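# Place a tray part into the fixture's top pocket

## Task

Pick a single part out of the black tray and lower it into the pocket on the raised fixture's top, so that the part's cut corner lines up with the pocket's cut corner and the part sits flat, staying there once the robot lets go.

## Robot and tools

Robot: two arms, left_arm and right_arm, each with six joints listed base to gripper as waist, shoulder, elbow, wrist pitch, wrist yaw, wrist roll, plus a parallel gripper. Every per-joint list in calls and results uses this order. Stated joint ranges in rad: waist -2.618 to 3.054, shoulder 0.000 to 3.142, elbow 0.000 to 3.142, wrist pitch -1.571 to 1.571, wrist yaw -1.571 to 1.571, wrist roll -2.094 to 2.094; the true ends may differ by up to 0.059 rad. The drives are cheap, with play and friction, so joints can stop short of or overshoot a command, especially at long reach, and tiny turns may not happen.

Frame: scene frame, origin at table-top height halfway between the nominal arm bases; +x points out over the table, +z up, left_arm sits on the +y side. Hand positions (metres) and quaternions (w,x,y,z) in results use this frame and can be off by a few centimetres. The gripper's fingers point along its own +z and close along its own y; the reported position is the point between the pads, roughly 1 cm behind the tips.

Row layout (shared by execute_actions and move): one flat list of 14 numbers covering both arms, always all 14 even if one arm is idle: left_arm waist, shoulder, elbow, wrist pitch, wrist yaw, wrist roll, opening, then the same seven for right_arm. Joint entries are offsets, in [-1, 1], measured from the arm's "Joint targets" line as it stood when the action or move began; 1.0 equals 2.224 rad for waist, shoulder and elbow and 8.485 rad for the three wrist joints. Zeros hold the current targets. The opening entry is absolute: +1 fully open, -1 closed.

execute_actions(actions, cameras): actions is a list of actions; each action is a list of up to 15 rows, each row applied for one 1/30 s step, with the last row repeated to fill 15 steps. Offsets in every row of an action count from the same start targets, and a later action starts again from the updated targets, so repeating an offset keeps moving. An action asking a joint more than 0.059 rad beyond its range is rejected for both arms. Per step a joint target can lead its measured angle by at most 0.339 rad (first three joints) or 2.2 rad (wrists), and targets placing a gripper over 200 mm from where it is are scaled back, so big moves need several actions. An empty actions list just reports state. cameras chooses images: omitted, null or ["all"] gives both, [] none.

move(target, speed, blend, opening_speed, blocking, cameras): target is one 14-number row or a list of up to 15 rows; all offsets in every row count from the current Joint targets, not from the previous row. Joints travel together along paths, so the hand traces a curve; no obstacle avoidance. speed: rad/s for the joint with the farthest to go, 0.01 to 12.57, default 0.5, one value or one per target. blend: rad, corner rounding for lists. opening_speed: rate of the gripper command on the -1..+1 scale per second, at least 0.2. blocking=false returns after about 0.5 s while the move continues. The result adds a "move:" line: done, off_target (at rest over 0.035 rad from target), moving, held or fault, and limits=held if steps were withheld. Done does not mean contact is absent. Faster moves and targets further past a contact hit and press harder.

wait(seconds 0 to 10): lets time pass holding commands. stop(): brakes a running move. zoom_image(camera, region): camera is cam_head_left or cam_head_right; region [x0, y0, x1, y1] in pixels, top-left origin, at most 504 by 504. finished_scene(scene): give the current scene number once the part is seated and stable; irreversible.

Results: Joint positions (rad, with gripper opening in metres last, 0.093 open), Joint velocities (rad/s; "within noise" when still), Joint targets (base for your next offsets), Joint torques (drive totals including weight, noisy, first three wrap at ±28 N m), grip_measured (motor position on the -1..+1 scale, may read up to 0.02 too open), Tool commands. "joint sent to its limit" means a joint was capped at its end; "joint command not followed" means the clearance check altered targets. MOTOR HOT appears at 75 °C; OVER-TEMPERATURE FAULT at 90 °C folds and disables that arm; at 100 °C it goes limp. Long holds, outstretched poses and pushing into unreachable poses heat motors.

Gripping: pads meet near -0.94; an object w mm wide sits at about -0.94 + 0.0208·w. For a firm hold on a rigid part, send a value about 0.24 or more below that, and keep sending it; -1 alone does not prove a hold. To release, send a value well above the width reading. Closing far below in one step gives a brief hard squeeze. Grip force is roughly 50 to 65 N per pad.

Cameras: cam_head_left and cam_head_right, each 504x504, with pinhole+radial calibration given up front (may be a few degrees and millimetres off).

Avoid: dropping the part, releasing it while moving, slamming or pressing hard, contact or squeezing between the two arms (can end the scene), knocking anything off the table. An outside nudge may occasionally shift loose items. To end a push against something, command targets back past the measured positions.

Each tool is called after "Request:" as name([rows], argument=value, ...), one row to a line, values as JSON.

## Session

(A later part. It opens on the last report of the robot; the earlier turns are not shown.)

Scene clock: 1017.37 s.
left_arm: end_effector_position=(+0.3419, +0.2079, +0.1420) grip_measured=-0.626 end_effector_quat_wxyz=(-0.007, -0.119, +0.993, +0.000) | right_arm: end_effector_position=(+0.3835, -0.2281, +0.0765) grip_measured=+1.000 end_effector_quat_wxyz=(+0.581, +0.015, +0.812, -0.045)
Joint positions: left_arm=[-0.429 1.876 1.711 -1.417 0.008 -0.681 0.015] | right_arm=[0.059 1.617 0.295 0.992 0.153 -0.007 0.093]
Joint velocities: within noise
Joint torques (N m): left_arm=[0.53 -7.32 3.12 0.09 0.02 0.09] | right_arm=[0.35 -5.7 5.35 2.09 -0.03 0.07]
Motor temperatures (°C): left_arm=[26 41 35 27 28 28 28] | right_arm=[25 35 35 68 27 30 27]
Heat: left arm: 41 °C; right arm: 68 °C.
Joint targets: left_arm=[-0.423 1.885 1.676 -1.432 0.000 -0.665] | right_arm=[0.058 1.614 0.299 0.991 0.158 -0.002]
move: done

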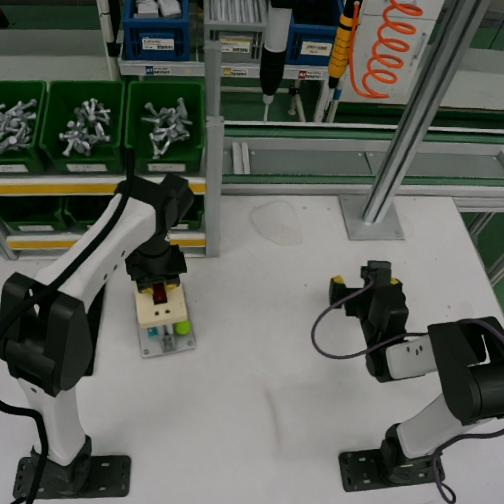

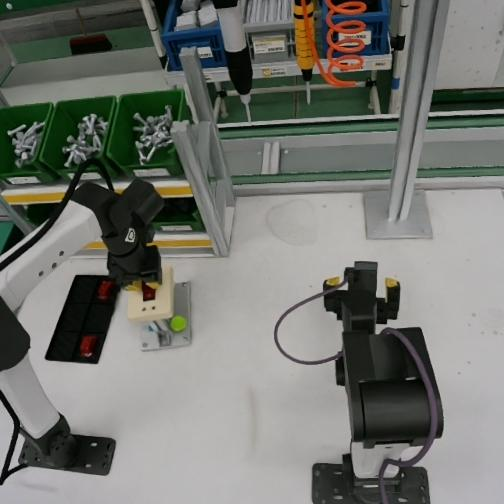

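Request:
move(target=[0, 0, 0, -0.0021, 0, 0, -0.8, 0, 0, 0, 0, 0, 0, 1], speed=0.04)

Request:
zoom_image(camera="cam_head_left", region=[145, 280, 175, 310])

Request:
zoom_image(camera="cam_head_right", region=[134, 280, 164, 310])

Scene clock: 1028.47 s.
left_arm: end_effector_position=(+0.3419, +0.2079, +0.1420) grip_measured=-0.626 end_effector_quat_wxyz=(-0.007, -0.118, +0.993, +0.000) | right_arm: end_effector_position=(+0.3835, -0.2281, +0.0765) grip_measured=+1.000 end_effector_quat_wxyz=(+0.581, +0.015, +0.812, -0.045)
Joint positions: left_arm=[-0.429 1.876 1.711 -1.417 0.008 -0.679 0.015] | right_arm=[0.059 1.617 0.295 0.992 0.153 -0.007 0.093]
Joint velocities: within noise
Joint torques (N m): left_arm=[0.49 -7.25 3.1 -0.05 0.02 0.09] | right_arm=[0.35 -5.71 5.35 2.09 -0.03 0.07]
Motor temperatures (°C): left_arm=[26 41 35 26 28 28 28] | right_arm=[25 35 35 68 27 30 27]
Heat: left arm: 41 °C; right arm: 68 °C.
Joint targets: left_arm=[-0.423 1.885 1.676 -1.450 0.000 -0.665] | right_arm=[0.058 1.614 0.299 0.991 0.158 -0.002]
move: done

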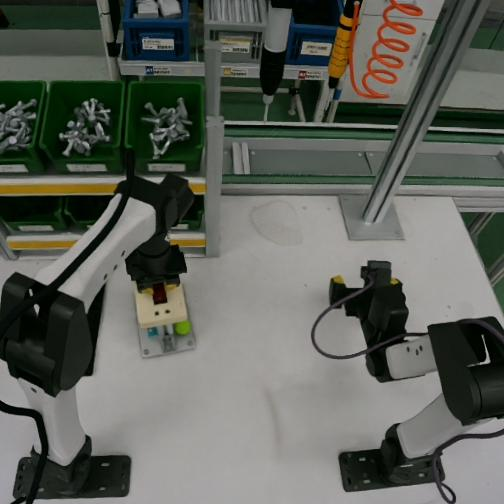

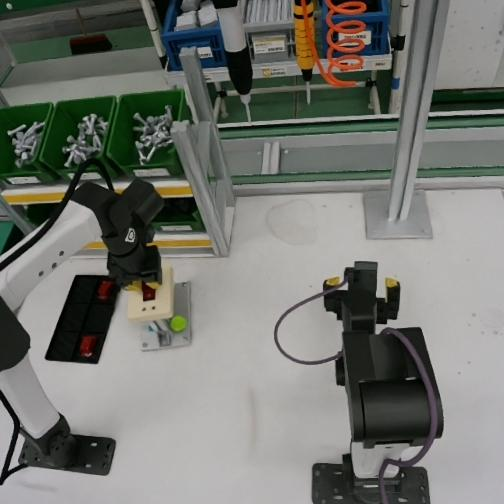

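Scaled by 16.800 from the camera's 504x504 image, which has a finer 720x720 frame.

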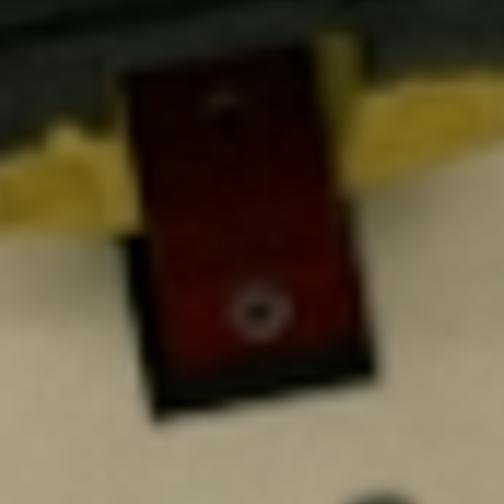

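Scaled by 16.800 from the camera's 504x504 image, which has a finer 720x720 frame.

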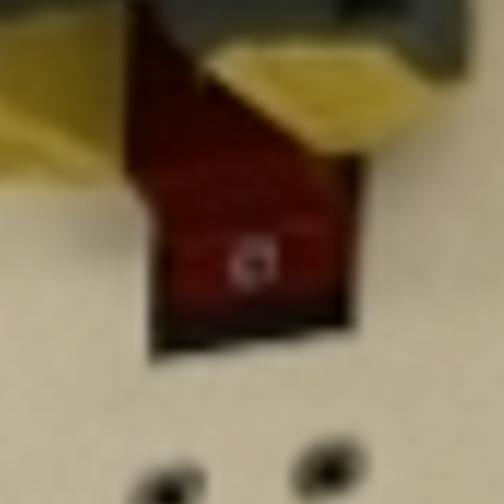

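Request:
move([
  [0, 0, 0.0292, 0.002, 0, 0, -0.8, 0, 0, 0, 0, 0, 0, 1],
  [0, 0, 0.0018, 0.002, 0, 0, -0.8, 0, 0, 0, 0, 0, 0, 1],
], speed=0.08)

Request:
zoom_image(camera="cam_head_left", region=[145, 280, 175, 310])

Request:
zoom_image(camera="cam_head_right", region=[134, 280, 164, 310])

Scene clock: 1094.97 s.
left_arm: end_effector_position=(+0.3417, +0.2080, +0.1422) grip_measured=-0.626 end_effector_quat_wxyz=(-0.007, -0.118, +0.993, +0.000) | right_arm: end_effector_position=(+0.3835, -0.2281, +0.0765) grip_measured=+1.000 end_effector_quat_wxyz=(+0.581, +0.015, +0.812, -0.045)
Joint positions: left_arm=[-0.429 1.876 1.712 -1.419 0.008 -0.679 0.015] | right_arm=[0.059 1.617 0.295 0.992 0.153 -0.007 0.093]
Joint velocities: within noise
Joint torques (N m): left_arm=[0.54 -7.3 3.41 0.13 0.02 0.09] | right_arm=[0.35 -5.7 5.35 2.09 -0.03 0.07]
Motor temperatures (°C): left_arm=[26 41 33 26 28 28 29] | right_arm=[25 35 35 68 27 30 27]
Heat: left arm: 41 °C; right arm: 68 °C.
Joint targets: left_arm=[-0.423 1.885 1.681 -1.433 0.000 -0.665] | right_arm=[0.058 1.614 0.299 0.991 0.158 -0.002]
move: done

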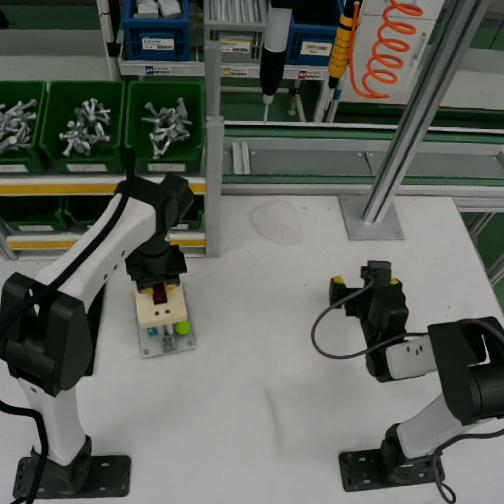

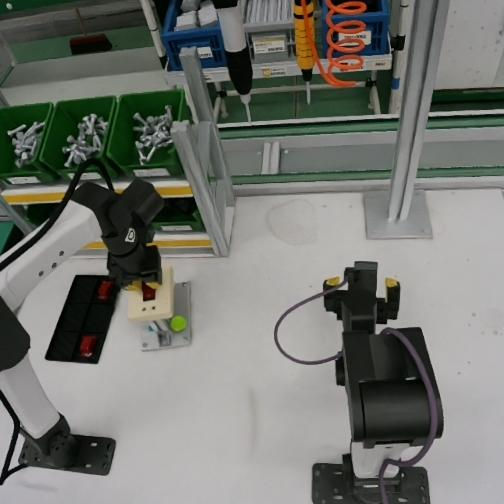

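Scaled by 16.800 from the camera's 504x504 image, which has a finer 720x720 frame.

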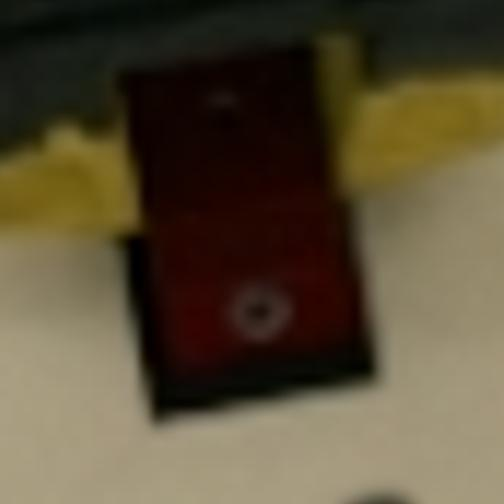

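Scaled by 16.800 from the camera's 504x504 image, which has a finer 720x720 frame.

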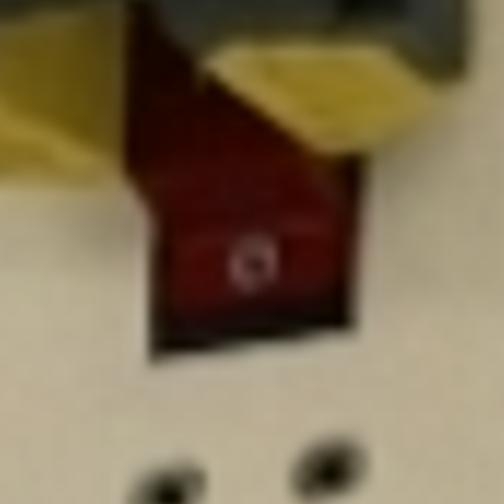

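Request:
move(target=[0, 0, 0.031, -0.0006, 0, 0, -0.8, 0, 0, 0, 0, 0, 0, 1], speed=0.1)

Request:
zoom_image(camera="cam_head_left", region=[145, 280, 175, 310])

Request:
zoom_image(camera="cam_head_right", region=[134, 280, 164, 310])

Scene clock: 1103.37 s.
left_arm: end_effector_position=(+0.3416, +0.2078, +0.1438) grip_measured=-0.626 end_effector_quat_wxyz=(-0.007, -0.118, +0.993, -0.001) | right_arm: end_effector_position=(+0.3835, -0.2281, +0.0765) grip_measured=+1.000 end_effector_quat_wxyz=(+0.581, +0.015, +0.812, -0.045)
Joint positions: left_arm=[-0.429 1.876 1.719 -1.425 0.009 -0.679 0.015] | right_arm=[0.059 1.617 0.295 0.992 0.153 -0.007 0.093]
Joint velocities: within noise
Joint torques (N m): left_arm=[0.59 -7.35 8.43 0.1 0.02 0.1] | right_arm=[0.36 -5.7 5.37 2.1 -0.03 0.07]
Motor temperatures (°C): left_arm=[26 41 33 26 28 28 29] | right_arm=[25 35 35 68 27 30 27]
Heat: left arm: 41 °C; right arm: 68 °C.
Joint targets: left_arm=[-0.423 1.885 1.749 -1.438 0.000 -0.665] | right_arm=[0.058 1.614 0.299 0.991 0.158 -0.002]
move: done

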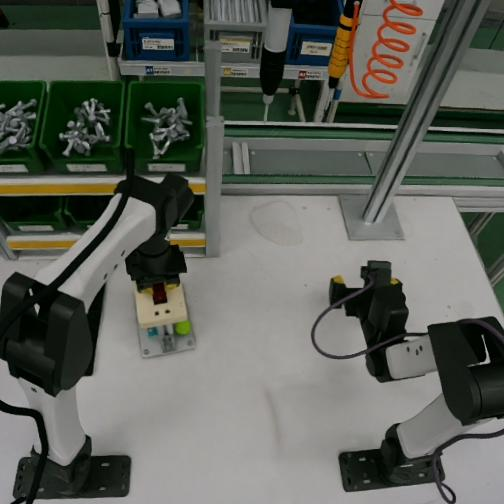

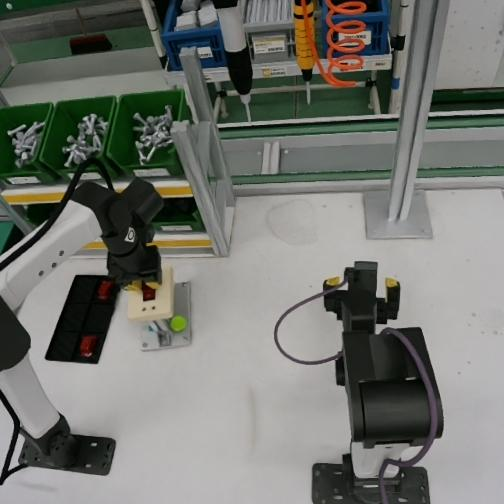

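Scaled by 16.800 from the camera's 504x504 image, which has a finer 720x720 frame.

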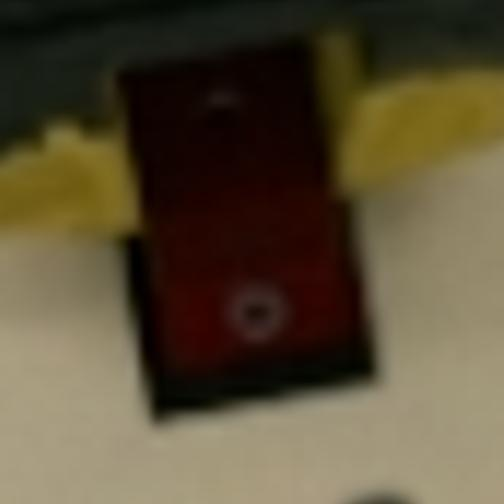

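Scaled by 16.800 from the camera's 504x504 image, which has a finer 720x720 frame.

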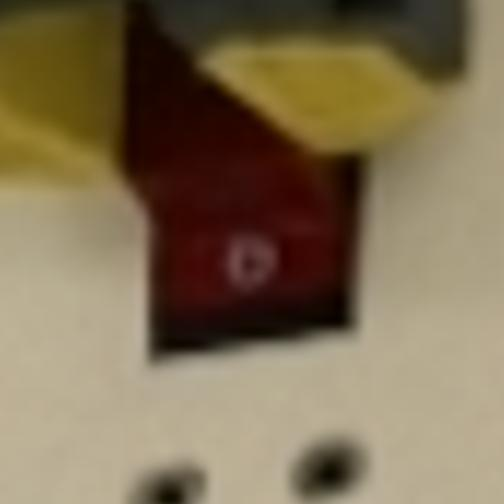

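Request:
move(target=[0, 0, -0.0292, 0, 0, 0, -0.8, 0, 0, 0, 0, 0, 0, 1], speed=0.06)

Request:
zoom_image(camera="cam_head_left", region=[145, 280, 175, 310])

Request:
zoom_image(camera="cam_head_right", region=[134, 280, 164, 310])

Scene clock: 1115.97 s.
left_arm: end_effector_position=(+0.3407, +0.2082, +0.1423) grip_measured=-0.626 end_effector_quat_wxyz=(-0.009, -0.118, +0.993, +0.000) | right_arm: end_effector_position=(+0.3835, -0.2281, +0.0765) grip_measured=+1.000 end_effector_quat_wxyz=(+0.581, +0.015, +0.812, -0.045)
Joint positions: left_arm=[-0.429 1.876 1.712 -1.424 0.009 -0.679 0.015] | right_arm=[0.059 1.617 0.295 0.992 0.153 -0.007 0.093]
Joint velocities: within noise
Joint torques (N m): left_arm=[0.53 -7.34 3.74 0.1 0.02 0.09] | right_arm=[0.35 -5.7 5.37 2.09 -0.03 0.07]
Motor temperatures (°C): left_arm=[26 41 34 26 28 28 29] | right_arm=[25 35 35 68 27 30 27]
Heat: left arm: 41 °C; right arm: 68 °C.
Joint targets: left_arm=[-0.423 1.885 1.685 -1.438 0.000 -0.665] | right_arm=[0.058 1.614 0.299 0.991 0.158 -0.002]
move: done

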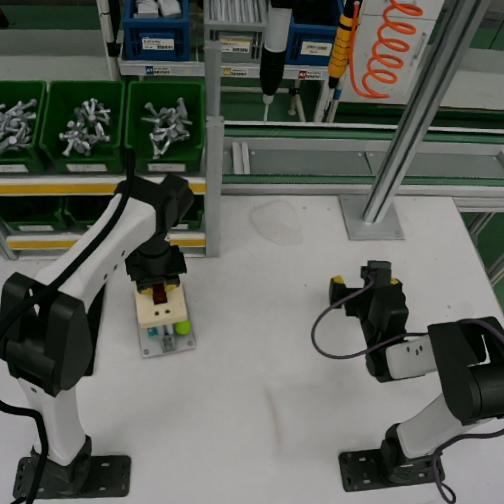

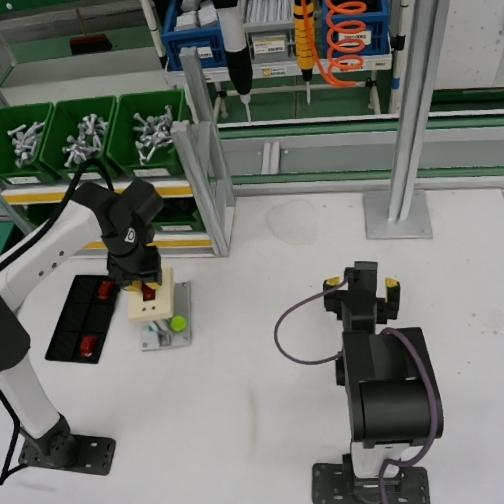

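Scaled by 16.800 from the camera's 504x504 image, which has a finer 720x720 frame.

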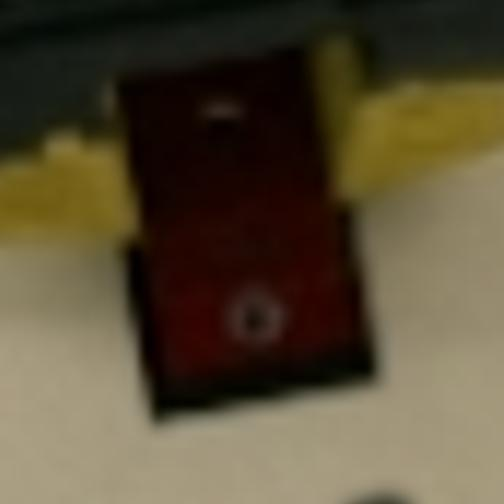

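Scaled by 16.800 from the camera's 504x504 image, which has a finer 720x720 frame.

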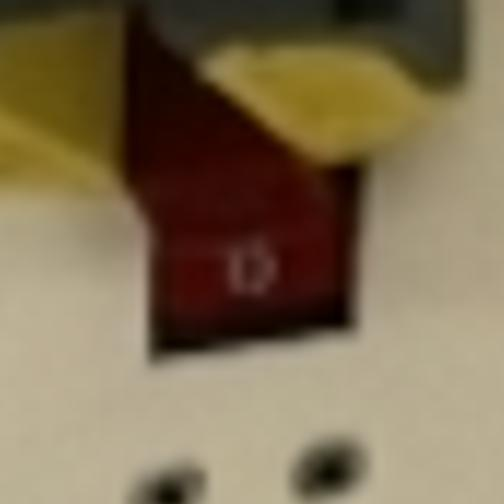

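Request:
move([
  [0, 0, 0.0315, -0.001, 0, 0, -0.8, 0, 0, 0, 0, 0, 0, 1],
  [0, 0, 0, -0.001, 0, 0, -0.8, 0, 0, 0, 0, 0, 0, 1],
], speed=0.07)

Request:
zoom_image(camera="cam_head_left", region=[145, 280, 175, 310])

Request:
zoom_image(camera="cam_head_right", region=[134, 280, 164, 310])

Scene clock: 1133.37 s.
left_arm: end_effector_position=(+0.3383, +0.2088, +0.1404) grip_measured=-0.626 end_effector_quat_wxyz=(-0.015, -0.113, +0.994, +0.002) | right_arm: end_effector_position=(+0.3835, -0.2281, +0.0765) grip_measured=+1.000 end_effector_quat_wxyz=(+0.581, +0.015, +0.812, -0.045)
Joint positions: left_arm=[-0.429 1.876 1.705 -1.427 0.013 -0.669 0.015] | right_arm=[0.059 1.617 0.295 0.992 0.153 -0.007 0.093]
Joint velocities: within noise
Joint torques (N m): left_arm=[0.55 -7.34 4.3 0.09 -0.02 0.08] | right_arm=[0.35 -5.71 5.37 2.1 -0.03 0.07]
Motor temperatures (°C): left_arm=[26 41 34 26 28 28 29] | right_arm=[25 35 35 69 27 30 27]
Heat: left arm: 41 °C; right arm: 69 °C.
Joint targets: left_arm=[-0.423 1.885 1.685 -1.447 0.000 -0.665] | right_arm=[0.058 1.614 0.299 0.991 0.158 -0.002]
move: done

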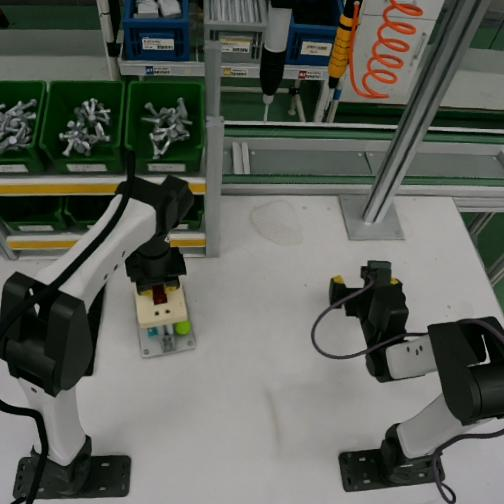

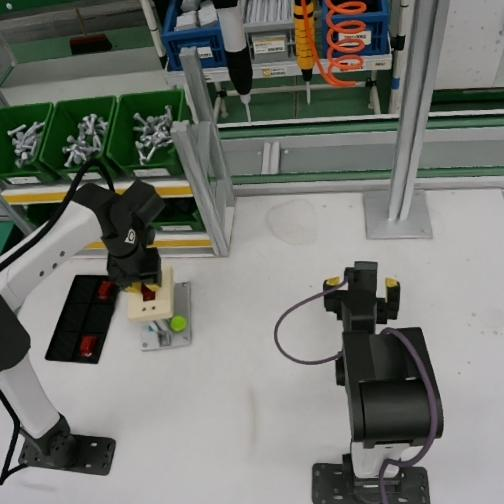

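Scaled by 16.800 from the camera's 504x504 image, which has a finer 720x720 frame.

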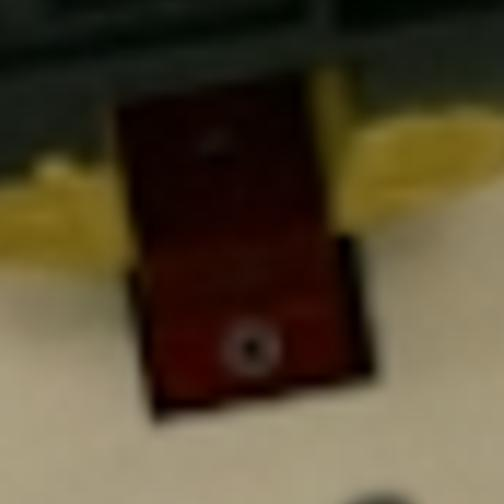

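Scaled by 16.800 from the camera's 504x504 image, which has a finer 720x720 frame.

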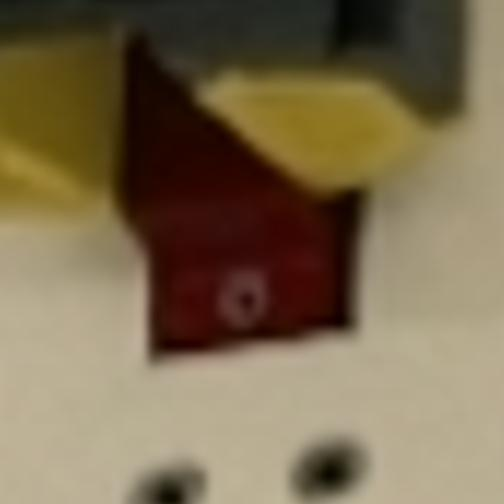

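Request:
move(target=[0, 0, -0.0018, 0.00766, 0, 0, -0.8, 0, 0, 0, 0, 0, 0, 1], speed=0.06)

Request:
zoom_image(camera="cam_head_left", region=[145, 280, 175, 310])

Request:
zoom_image(camera="cam_head_right", region=[134, 280, 164, 310])

Scene clock: 1148.87 s.
left_arm: end_effector_position=(+0.3387, +0.2086, +0.1401) grip_measured=-0.626 end_effector_quat_wxyz=(-0.014, -0.113, +0.994, +0.001) | right_arm: end_effector_position=(+0.3835, -0.2281, +0.0765) grip_measured=+1.000 end_effector_quat_wxyz=(+0.581, +0.015, +0.812, -0.045)
Joint positions: left_arm=[-0.429 1.876 1.704 -1.424 0.013 -0.669 0.015] | right_arm=[0.059 1.617 0.295 0.992 0.153 -0.007 0.093]
Joint velocities: within noise
Joint torques (N m): left_arm=[0.5 -7.3 4.04 0.69 -0.02 0.08] | right_arm=[0.35 -5.7 5.35 2.09 -0.03 0.07]
Motor temperatures (°C): left_arm=[26 41 34 26 28 28 29] | right_arm=[25 35 35 69 27 30 27]
Heat: left arm: 41 °C; right arm: 69 °C.
Joint targets: left_arm=[-0.423 1.885 1.681 -1.382 0.000 -0.665] | right_arm=[0.058 1.614 0.299 0.991 0.158 -0.002]
move: off_target (left_arm); left_arm: the wrist pitch is farthest, 0.042 rad from its target

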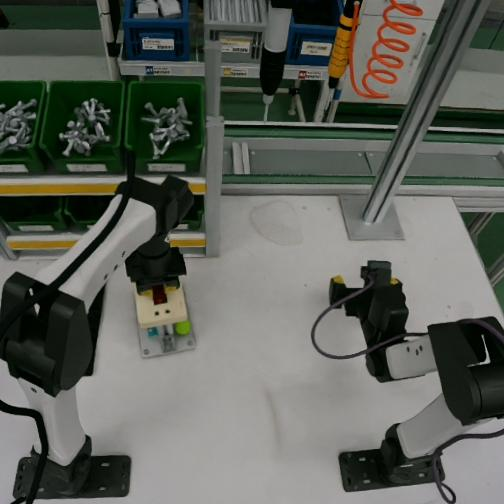

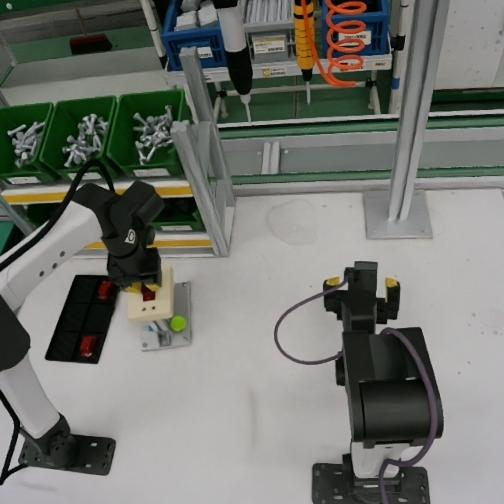

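Scaled by 16.800 from the camera's 504x504 image, which has a finer 720x720 frame.

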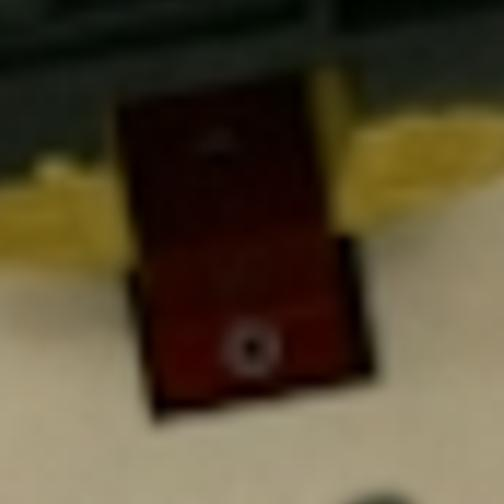

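Scaled by 16.800 from the camera's 504x504 image, which has a finer 720x720 frame.

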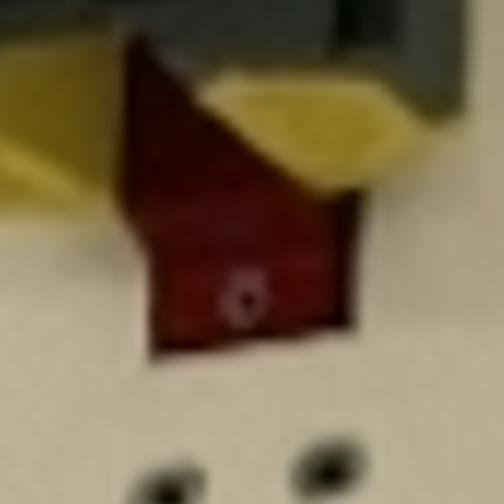

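Request:
move(target=[0, 0.0054, 0, 0, 0, 0, -0.8, 0, 0, 0, 0, 0, 0, 1], speed=0.05)

Request:
zoom_image(camera="cam_head_left", region=[145, 280, 175, 310])

Request:
zoom_image(camera="cam_head_right", region=[134, 280, 164, 310])

Scene clock: 1161.20 s.
left_arm: end_effector_position=(+0.3387, +0.2086, +0.1401) grip_measured=-0.626 end_effector_quat_wxyz=(-0.014, -0.113, +0.994, +0.001) | right_arm: end_effector_position=(+0.3835, -0.2281, +0.0765) grip_measured=+1.000 end_effector_quat_wxyz=(+0.581, +0.015, +0.812, -0.045)
Joint positions: left_arm=[-0.429 1.876 1.704 -1.424 0.013 -0.669 0.015] | right_arm=[0.059 1.617 0.295 0.992 0.153 -0.007 0.093]
Joint velocities: within noise
Joint torques (N m): left_arm=[0.57 -6.31 4.07 0.69 -0.01 0.08] | right_arm=[0.35 -5.7 5.35 2.1 -0.03 0.07]
Motor temperatures (°C): left_arm=[26 41 34 26 28 28 29] | right_arm=[25 35 35 69 27 30 27]
Heat: left arm: 41 °C; right arm: 69 °C.
Joint targets: left_arm=[-0.423 1.897 1.681 -1.382 0.000 -0.665] | right_arm=[0.058 1.614 0.299 0.991 0.158 -0.002]
move: off_target (left_arm); left_arm: the wrist pitch is farthest, 0.042 rad from its target

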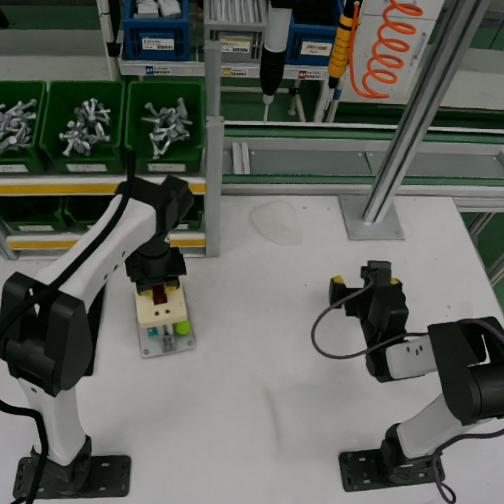

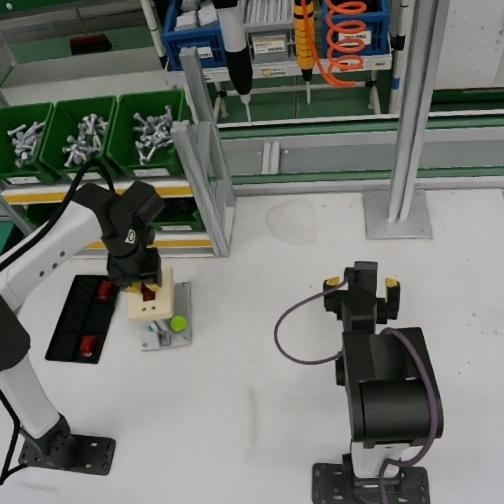

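Scaled by 16.800 from the camera's 504x504 image, which has a finer 720x720 frame.

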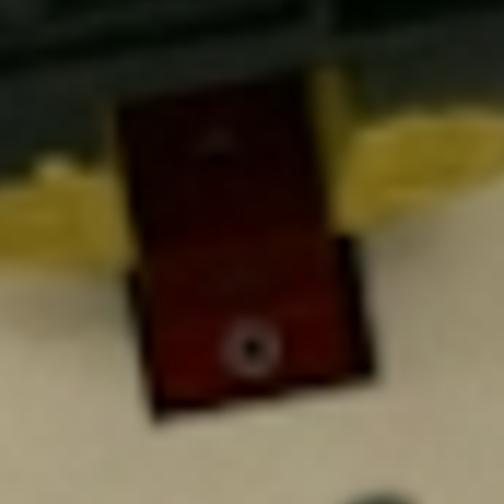

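Scaled by 16.800 from the camera's 504x504 image, which has a finer 720x720 frame.

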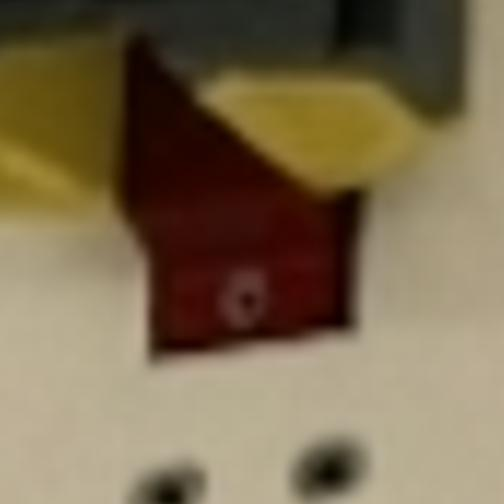

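Request:
move(target=[0, 0.0054, 0, 0, 0, 0, -0.8, 0, 0, 0, 0, 0, 0, 1], speed=0.05)

Request:
zoom_image(camera="cam_head_left", region=[145, 280, 175, 310])

Request:
zoom_image(camera="cam_head_right", region=[134, 280, 164, 310])

Scene clock: 1172.23 s.
left_arm: end_effector_position=(+0.3387, +0.2086, +0.1401) grip_measured=-0.626 end_effector_quat_wxyz=(-0.014, -0.113, +0.994, +0.001) | right_arm: end_effector_position=(+0.3835, -0.2281, +0.0765) grip_measured=+1.000 end_effector_quat_wxyz=(+0.581, +0.015, +0.812, -0.045)
Joint positions: left_arm=[-0.429 1.876 1.704 -1.424 0.013 -0.669 0.015] | right_arm=[0.059 1.617 0.295 0.992 0.153 -0.007 0.093]
Joint velocities: within noise
Joint torques (N m): left_arm=[0.58 -5.35 4.05 0.69 -0.04 0.09] | right_arm=[0.35 -5.71 5.35 2.09 -0.03 0.07]
Motor temperatures (°C): left_arm=[26 40 33 26 28 28 29] | right_arm=[25 35 35 69 27 30 27]
Heat: left arm: 40 °C; right arm: 69 °C.
Joint targets: left_arm=[-0.423 1.909 1.681 -1.382 0.000 -0.665] | right_arm=[0.058 1.614 0.299 0.991 0.158 -0.002]
move: off_target (left_arm); left_arm: the wrist pitch is farthest, 0.042 rad from its target

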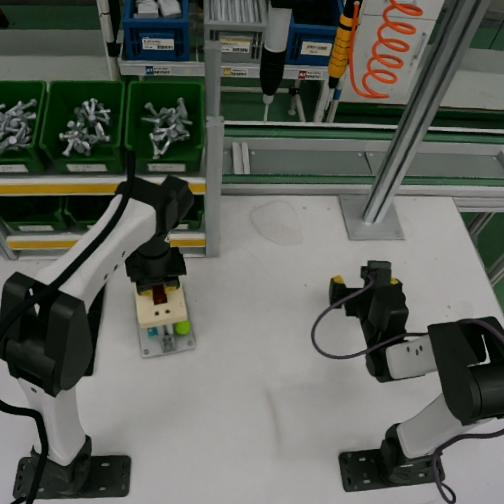

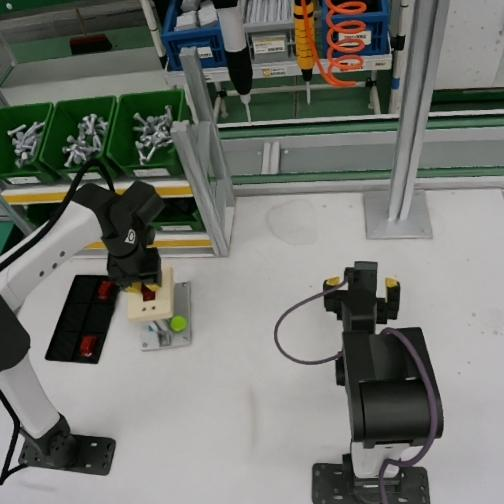

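Scaled by 16.800 from the camera's 504x504 image, which has a finer 720x720 frame.

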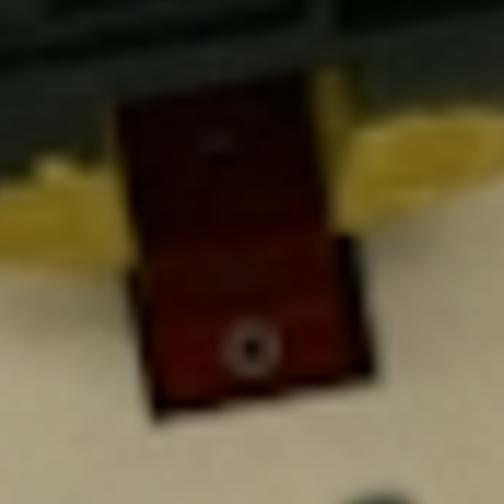

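Scaled by 16.800 from the camera's 504x504 image, which has a finer 720x720 frame.

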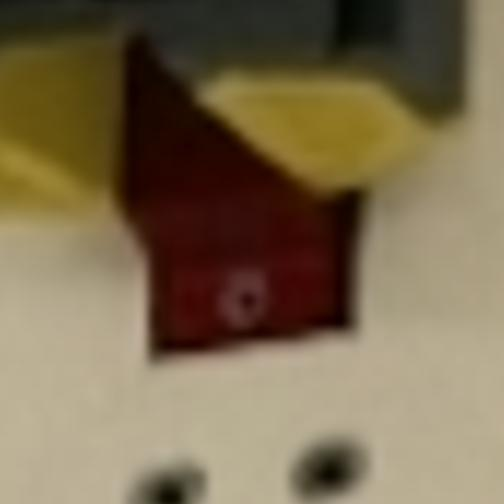

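Request:
move(target=[0, -0.0283, 0, 0, 0, 0, -0.8, 0, 0, 0, 0, 0, 0, 1], speed=0.08)

Request:
zoom_image(camera="cam_head_left", region=[145, 280, 175, 310])

Request:
zoom_image(camera="cam_head_right", region=[134, 280, 164, 310])

Scene clock: 1283.07 s.
left_arm: end_effector_position=(+0.3387, +0.2086, +0.1405) grip_measured=-0.626 end_effector_quat_wxyz=(-0.011, -0.113, +0.994, -0.001) | right_arm: end_effector_position=(+0.3835, -0.2281, +0.0765) grip_measured=+1.000 end_effector_quat_wxyz=(+0.581, +0.015, +0.812, -0.045)
Joint positions: left_arm=[-0.429 1.869 1.696 -1.416 0.013 -0.669 0.015] | right_arm=[0.059 1.617 0.295 0.992 0.153 -0.007 0.093]
Joint velocities: within noise
Joint torques (N m): left_arm=[0.54 -9.83 4.63 0.6 -0.02 0.08] | right_arm=[0.35 -5.71 5.35 2.09 -0.03 0.07]
Motor temperatures (°C): left_arm=[26 38 32 27 28 28 29] | right_arm=[25 35 35 69 27 30 27]
Heat: left arm: 38 °C; right arm: 69 °C.
Joint targets: left_arm=[-0.423 1.846 1.680 -1.382 0.000 -0.665] | right_arm=[0.058 1.614 0.299 0.991 0.158 -0.002]
move: done

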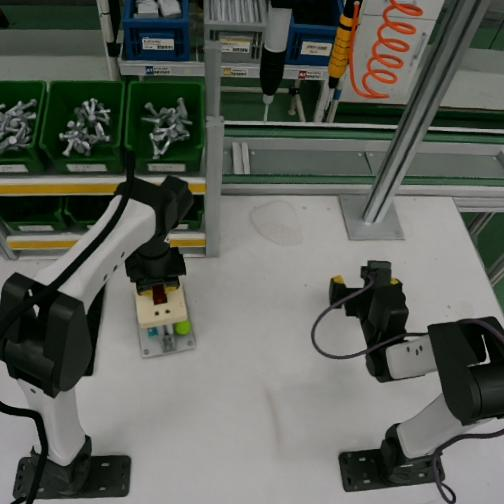

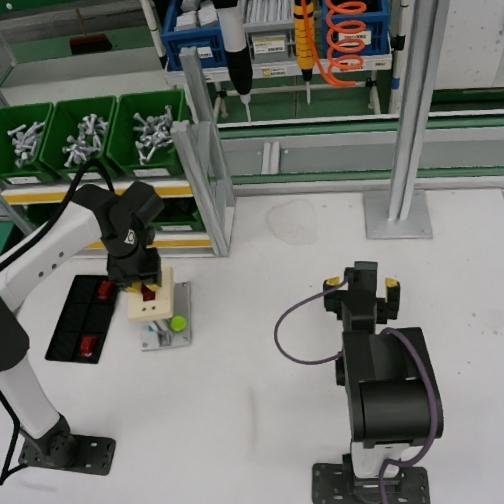

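Scaled by 16.800 from the camera's 504x504 image, which has a finer 720x720 frame.

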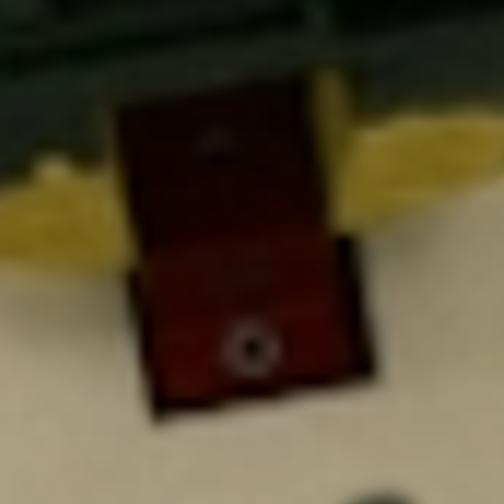

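Scaled by 16.800 from the camera's 504x504 image, which has a finer 720x720 frame.

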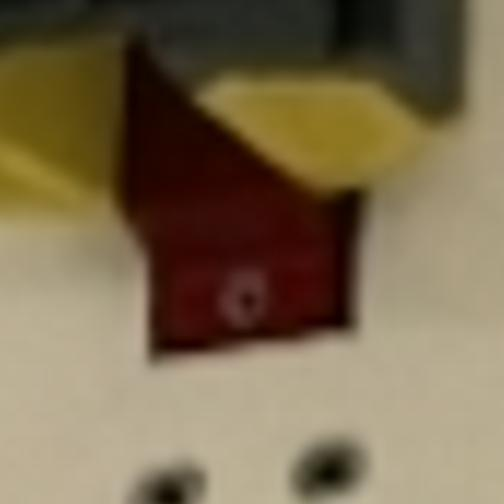

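Request:
move(target=[0, -0.0054, 0, 0.0006, 0, 0, -0.8, 0, 0, 0, 0, 0, 0, 1], speed=0.08)

Request:
zoom_image(camera="cam_head_left", region=[145, 280, 175, 310])

Request:
zoom_image(camera="cam_head_right", region=[134, 280, 164, 310])

Scene clock: 1297.00 s.
left_arm: end_effector_position=(+0.3388, +0.2085, +0.1407) grip_measured=-0.626 end_effector_quat_wxyz=(-0.009, -0.113, +0.994, -0.002) | right_arm: end_effector_position=(+0.3835, -0.2281, +0.0765) grip_measured=+1.000 end_effector_quat_wxyz=(+0.581, +0.015, +0.812, -0.045)
Joint positions: left_arm=[-0.429 1.865 1.692 -1.411 0.013 -0.669 0.015] | right_arm=[0.059 1.617 0.295 0.992 0.153 -0.007 0.093]
Joint velocities: within noise
Joint torques (N m): left_arm=[0.5 -10.43 4.96 0.61 -0.01 0.09] | right_arm=[0.35 -5.7 5.35 2.09 -0.03 0.07]
Motor temperatures (°C): left_arm=[26 39 32 27 28 28 29] | right_arm=[25 35 35 69 27 30 27]
Heat: left arm: 39 °C; right arm: 69 °C.
Joint targets: left_arm=[-0.423 1.834 1.680 -1.377 0.000 -0.665] | right_arm=[0.058 1.614 0.299 0.991 0.158 -0.002]
move: done

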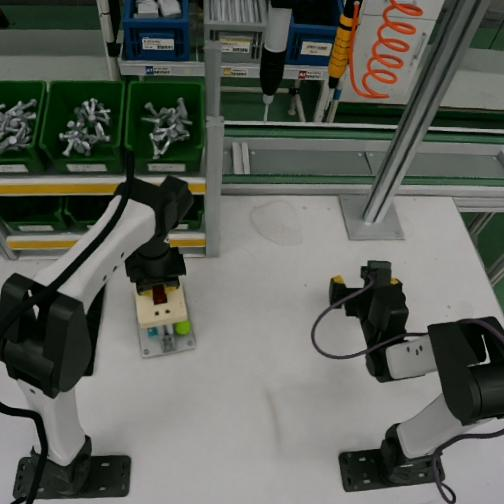

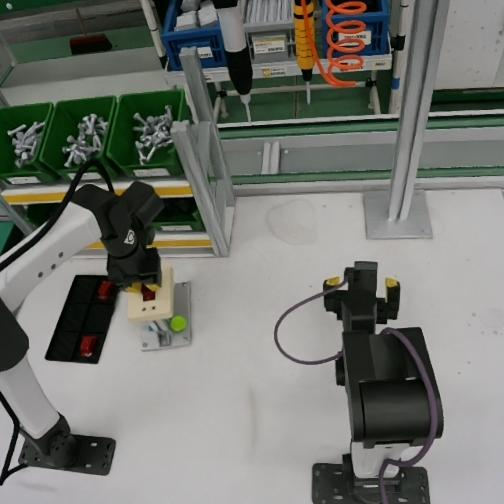

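Scaled by 16.800 from the camera's 504x504 image, which has a finer 720x720 frame.

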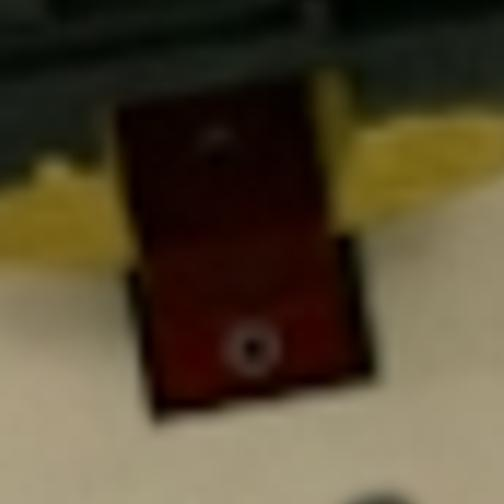

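Scaled by 16.800 from the camera's 504x504 image, which has a finer 720x720 frame.

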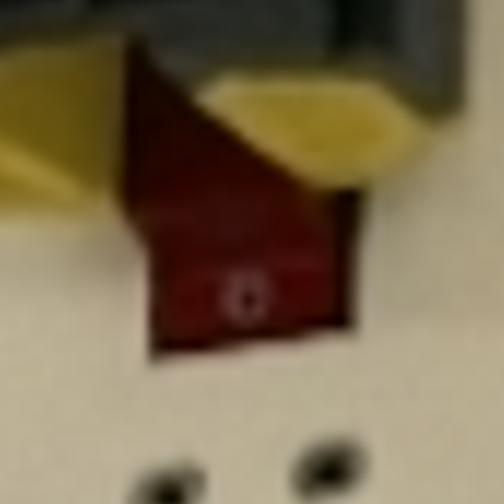

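Request:
move(target=[0, -0.0063, 0, 0, 0, 0, -0.8, 0, 0, 0, 0, 0, 0, 1], speed=0.08)

Request:
zoom_image(camera="cam_head_left", region=[145, 280, 175, 310])

Request:
zoom_image(camera="cam_head_right", region=[134, 280, 164, 310])

Scene clock: 1304.03 s.
left_arm: end_effector_position=(+0.3392, +0.2084, +0.1412) grip_measured=-0.626 end_effector_quat_wxyz=(-0.006, -0.113, +0.994, -0.004) | right_arm: end_effector_position=(+0.3835, -0.2281, +0.0765) grip_measured=+1.000 end_effector_quat_wxyz=(+0.581, +0.015, +0.812, -0.045)
Joint positions: left_arm=[-0.429 1.86 1.688 -1.405 0.013 -0.669 0.015] | right_arm=[0.059 1.617 0.295 0.992 0.153 -0.007 0.093]
Joint velocities: within noise
Joint torques (N m): left_arm=[0.46 -11.23 5.38 0.6 -0.01 0.08] | right_arm=[0.35 -5.7 5.35 2.1 -0.03 0.07]
Motor temperatures (°C): left_arm=[26 42 32 27 28 28 29] | right_arm=[25 35 35 69 27 30 27]
Heat: left arm: 42 °C; right arm: 69 °C.
Joint targets: left_arm=[-0.423 1.820 1.680 -1.377 0.000 -0.665] | right_arm=[0.058 1.614 0.299 0.991 0.158 -0.002]
move: off_target (left_arm); left_arm: the shoulder is farthest, 0.040 rad from its target

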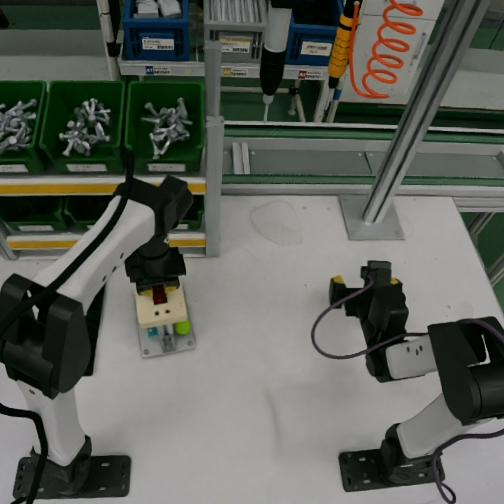

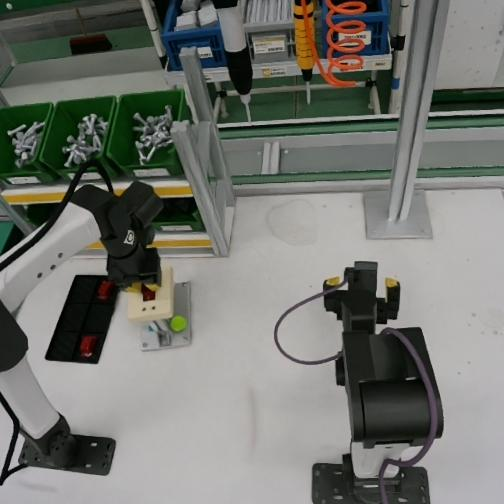

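Scaled by 16.800 from the camera's 504x504 image, which has a finer 720x720 frame.

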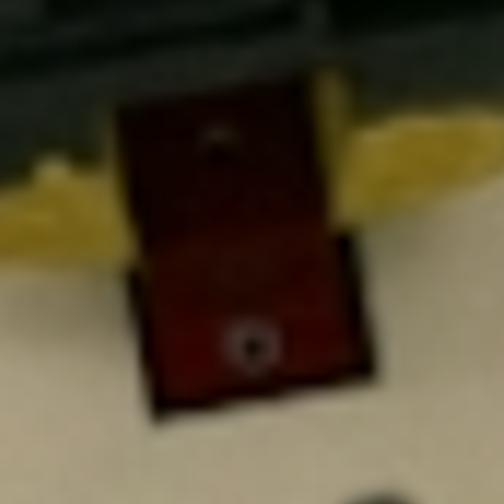

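Scaled by 16.800 from the camera's 504x504 image, which has a finer 720x720 frame.

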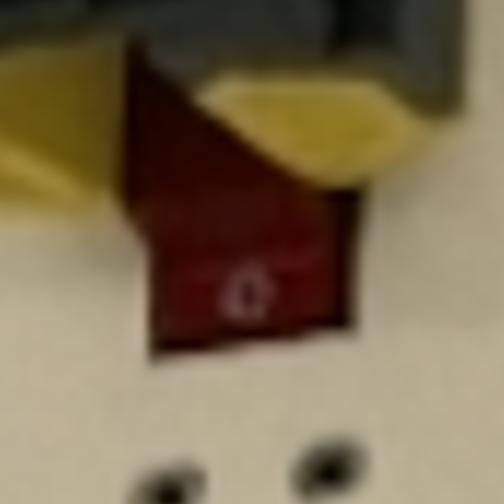

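Request:
move(target=[0, -0.0054, 0, 0, 0, 0, -0.8, 0, 0, 0, 0, 0, 0, 1], speed=0.08)

Request:
zoom_image(camera="cam_head_left", region=[145, 280, 175, 310])

Request:
zoom_image(camera="cam_head_right", region=[134, 280, 164, 310])

Scene clock: 1311.77 s.
left_arm: end_effector_position=(+0.3405, +0.2077, +0.1457) grip_measured=-0.626 end_effector_quat_wxyz=(+0.003, -0.113, +0.994, -0.009) | right_arm: end_effector_position=(+0.3835, -0.2281, +0.0765) grip_measured=+1.000 end_effector_quat_wxyz=(+0.581, +0.015, +0.812, -0.045)
Joint positions: left_arm=[-0.429 1.847 1.688 -1.398 0.013 -0.669 0.015] | right_arm=[0.059 1.617 0.295 0.992 0.153 -0.007 0.093]
Joint velocities: within noise
Joint torques (N m): left_arm=[0.55 -10.99 5.41 0.54 -0.02 0.08] | right_arm=[0.35 -5.71 5.37 2.09 -0.03 0.07]
Motor temperatures (°C): left_arm=[26 44 33 27 28 28 29] | right_arm=[25 35 35 69 27 30 27]
Heat: left arm: 44 °C; right arm: 69 °C.
Joint targets: left_arm=[-0.423 1.808 1.680 -1.377 0.000 -0.665] | right_arm=[0.058 1.614 0.299 0.991 0.158 -0.002]
move: off_target (left_arm); left_arm: the shoulder is farthest, 0.039 rad from its target

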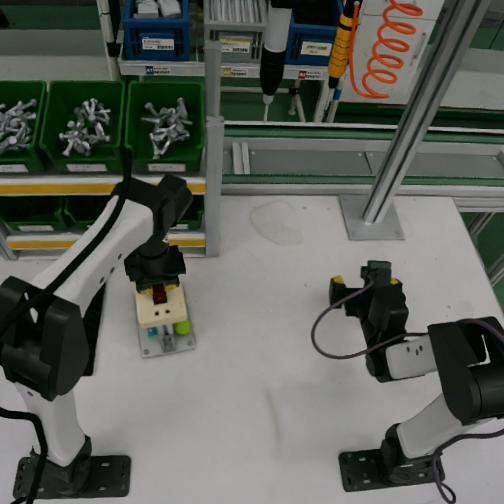

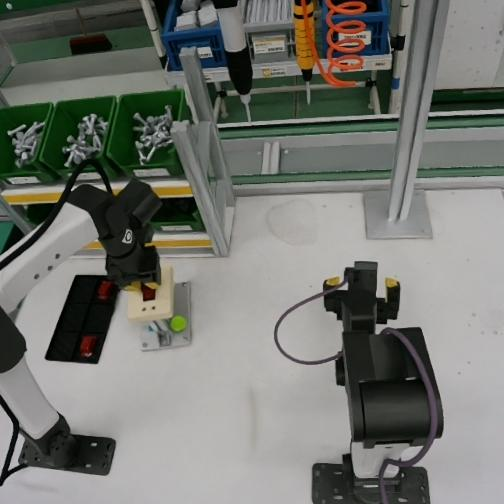

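Scaled by 16.800 from the camera's 504x504 image, which has a finer 720x720 frame.

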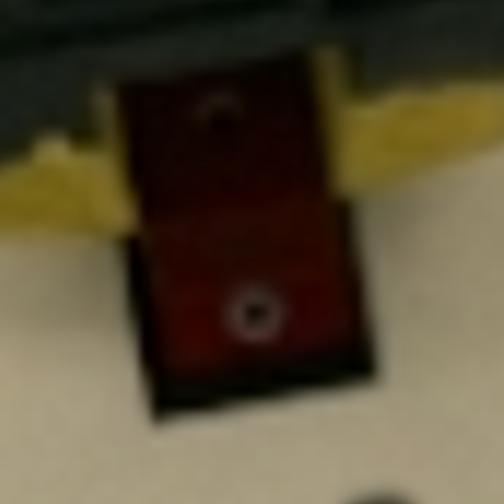

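Scaled by 16.800 from the camera's 504x504 image, which has a finer 720x720 frame.

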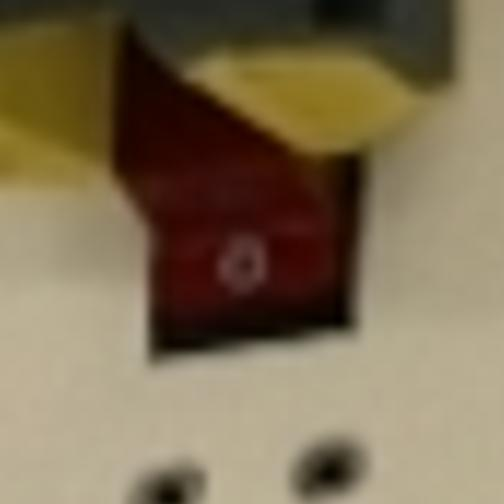

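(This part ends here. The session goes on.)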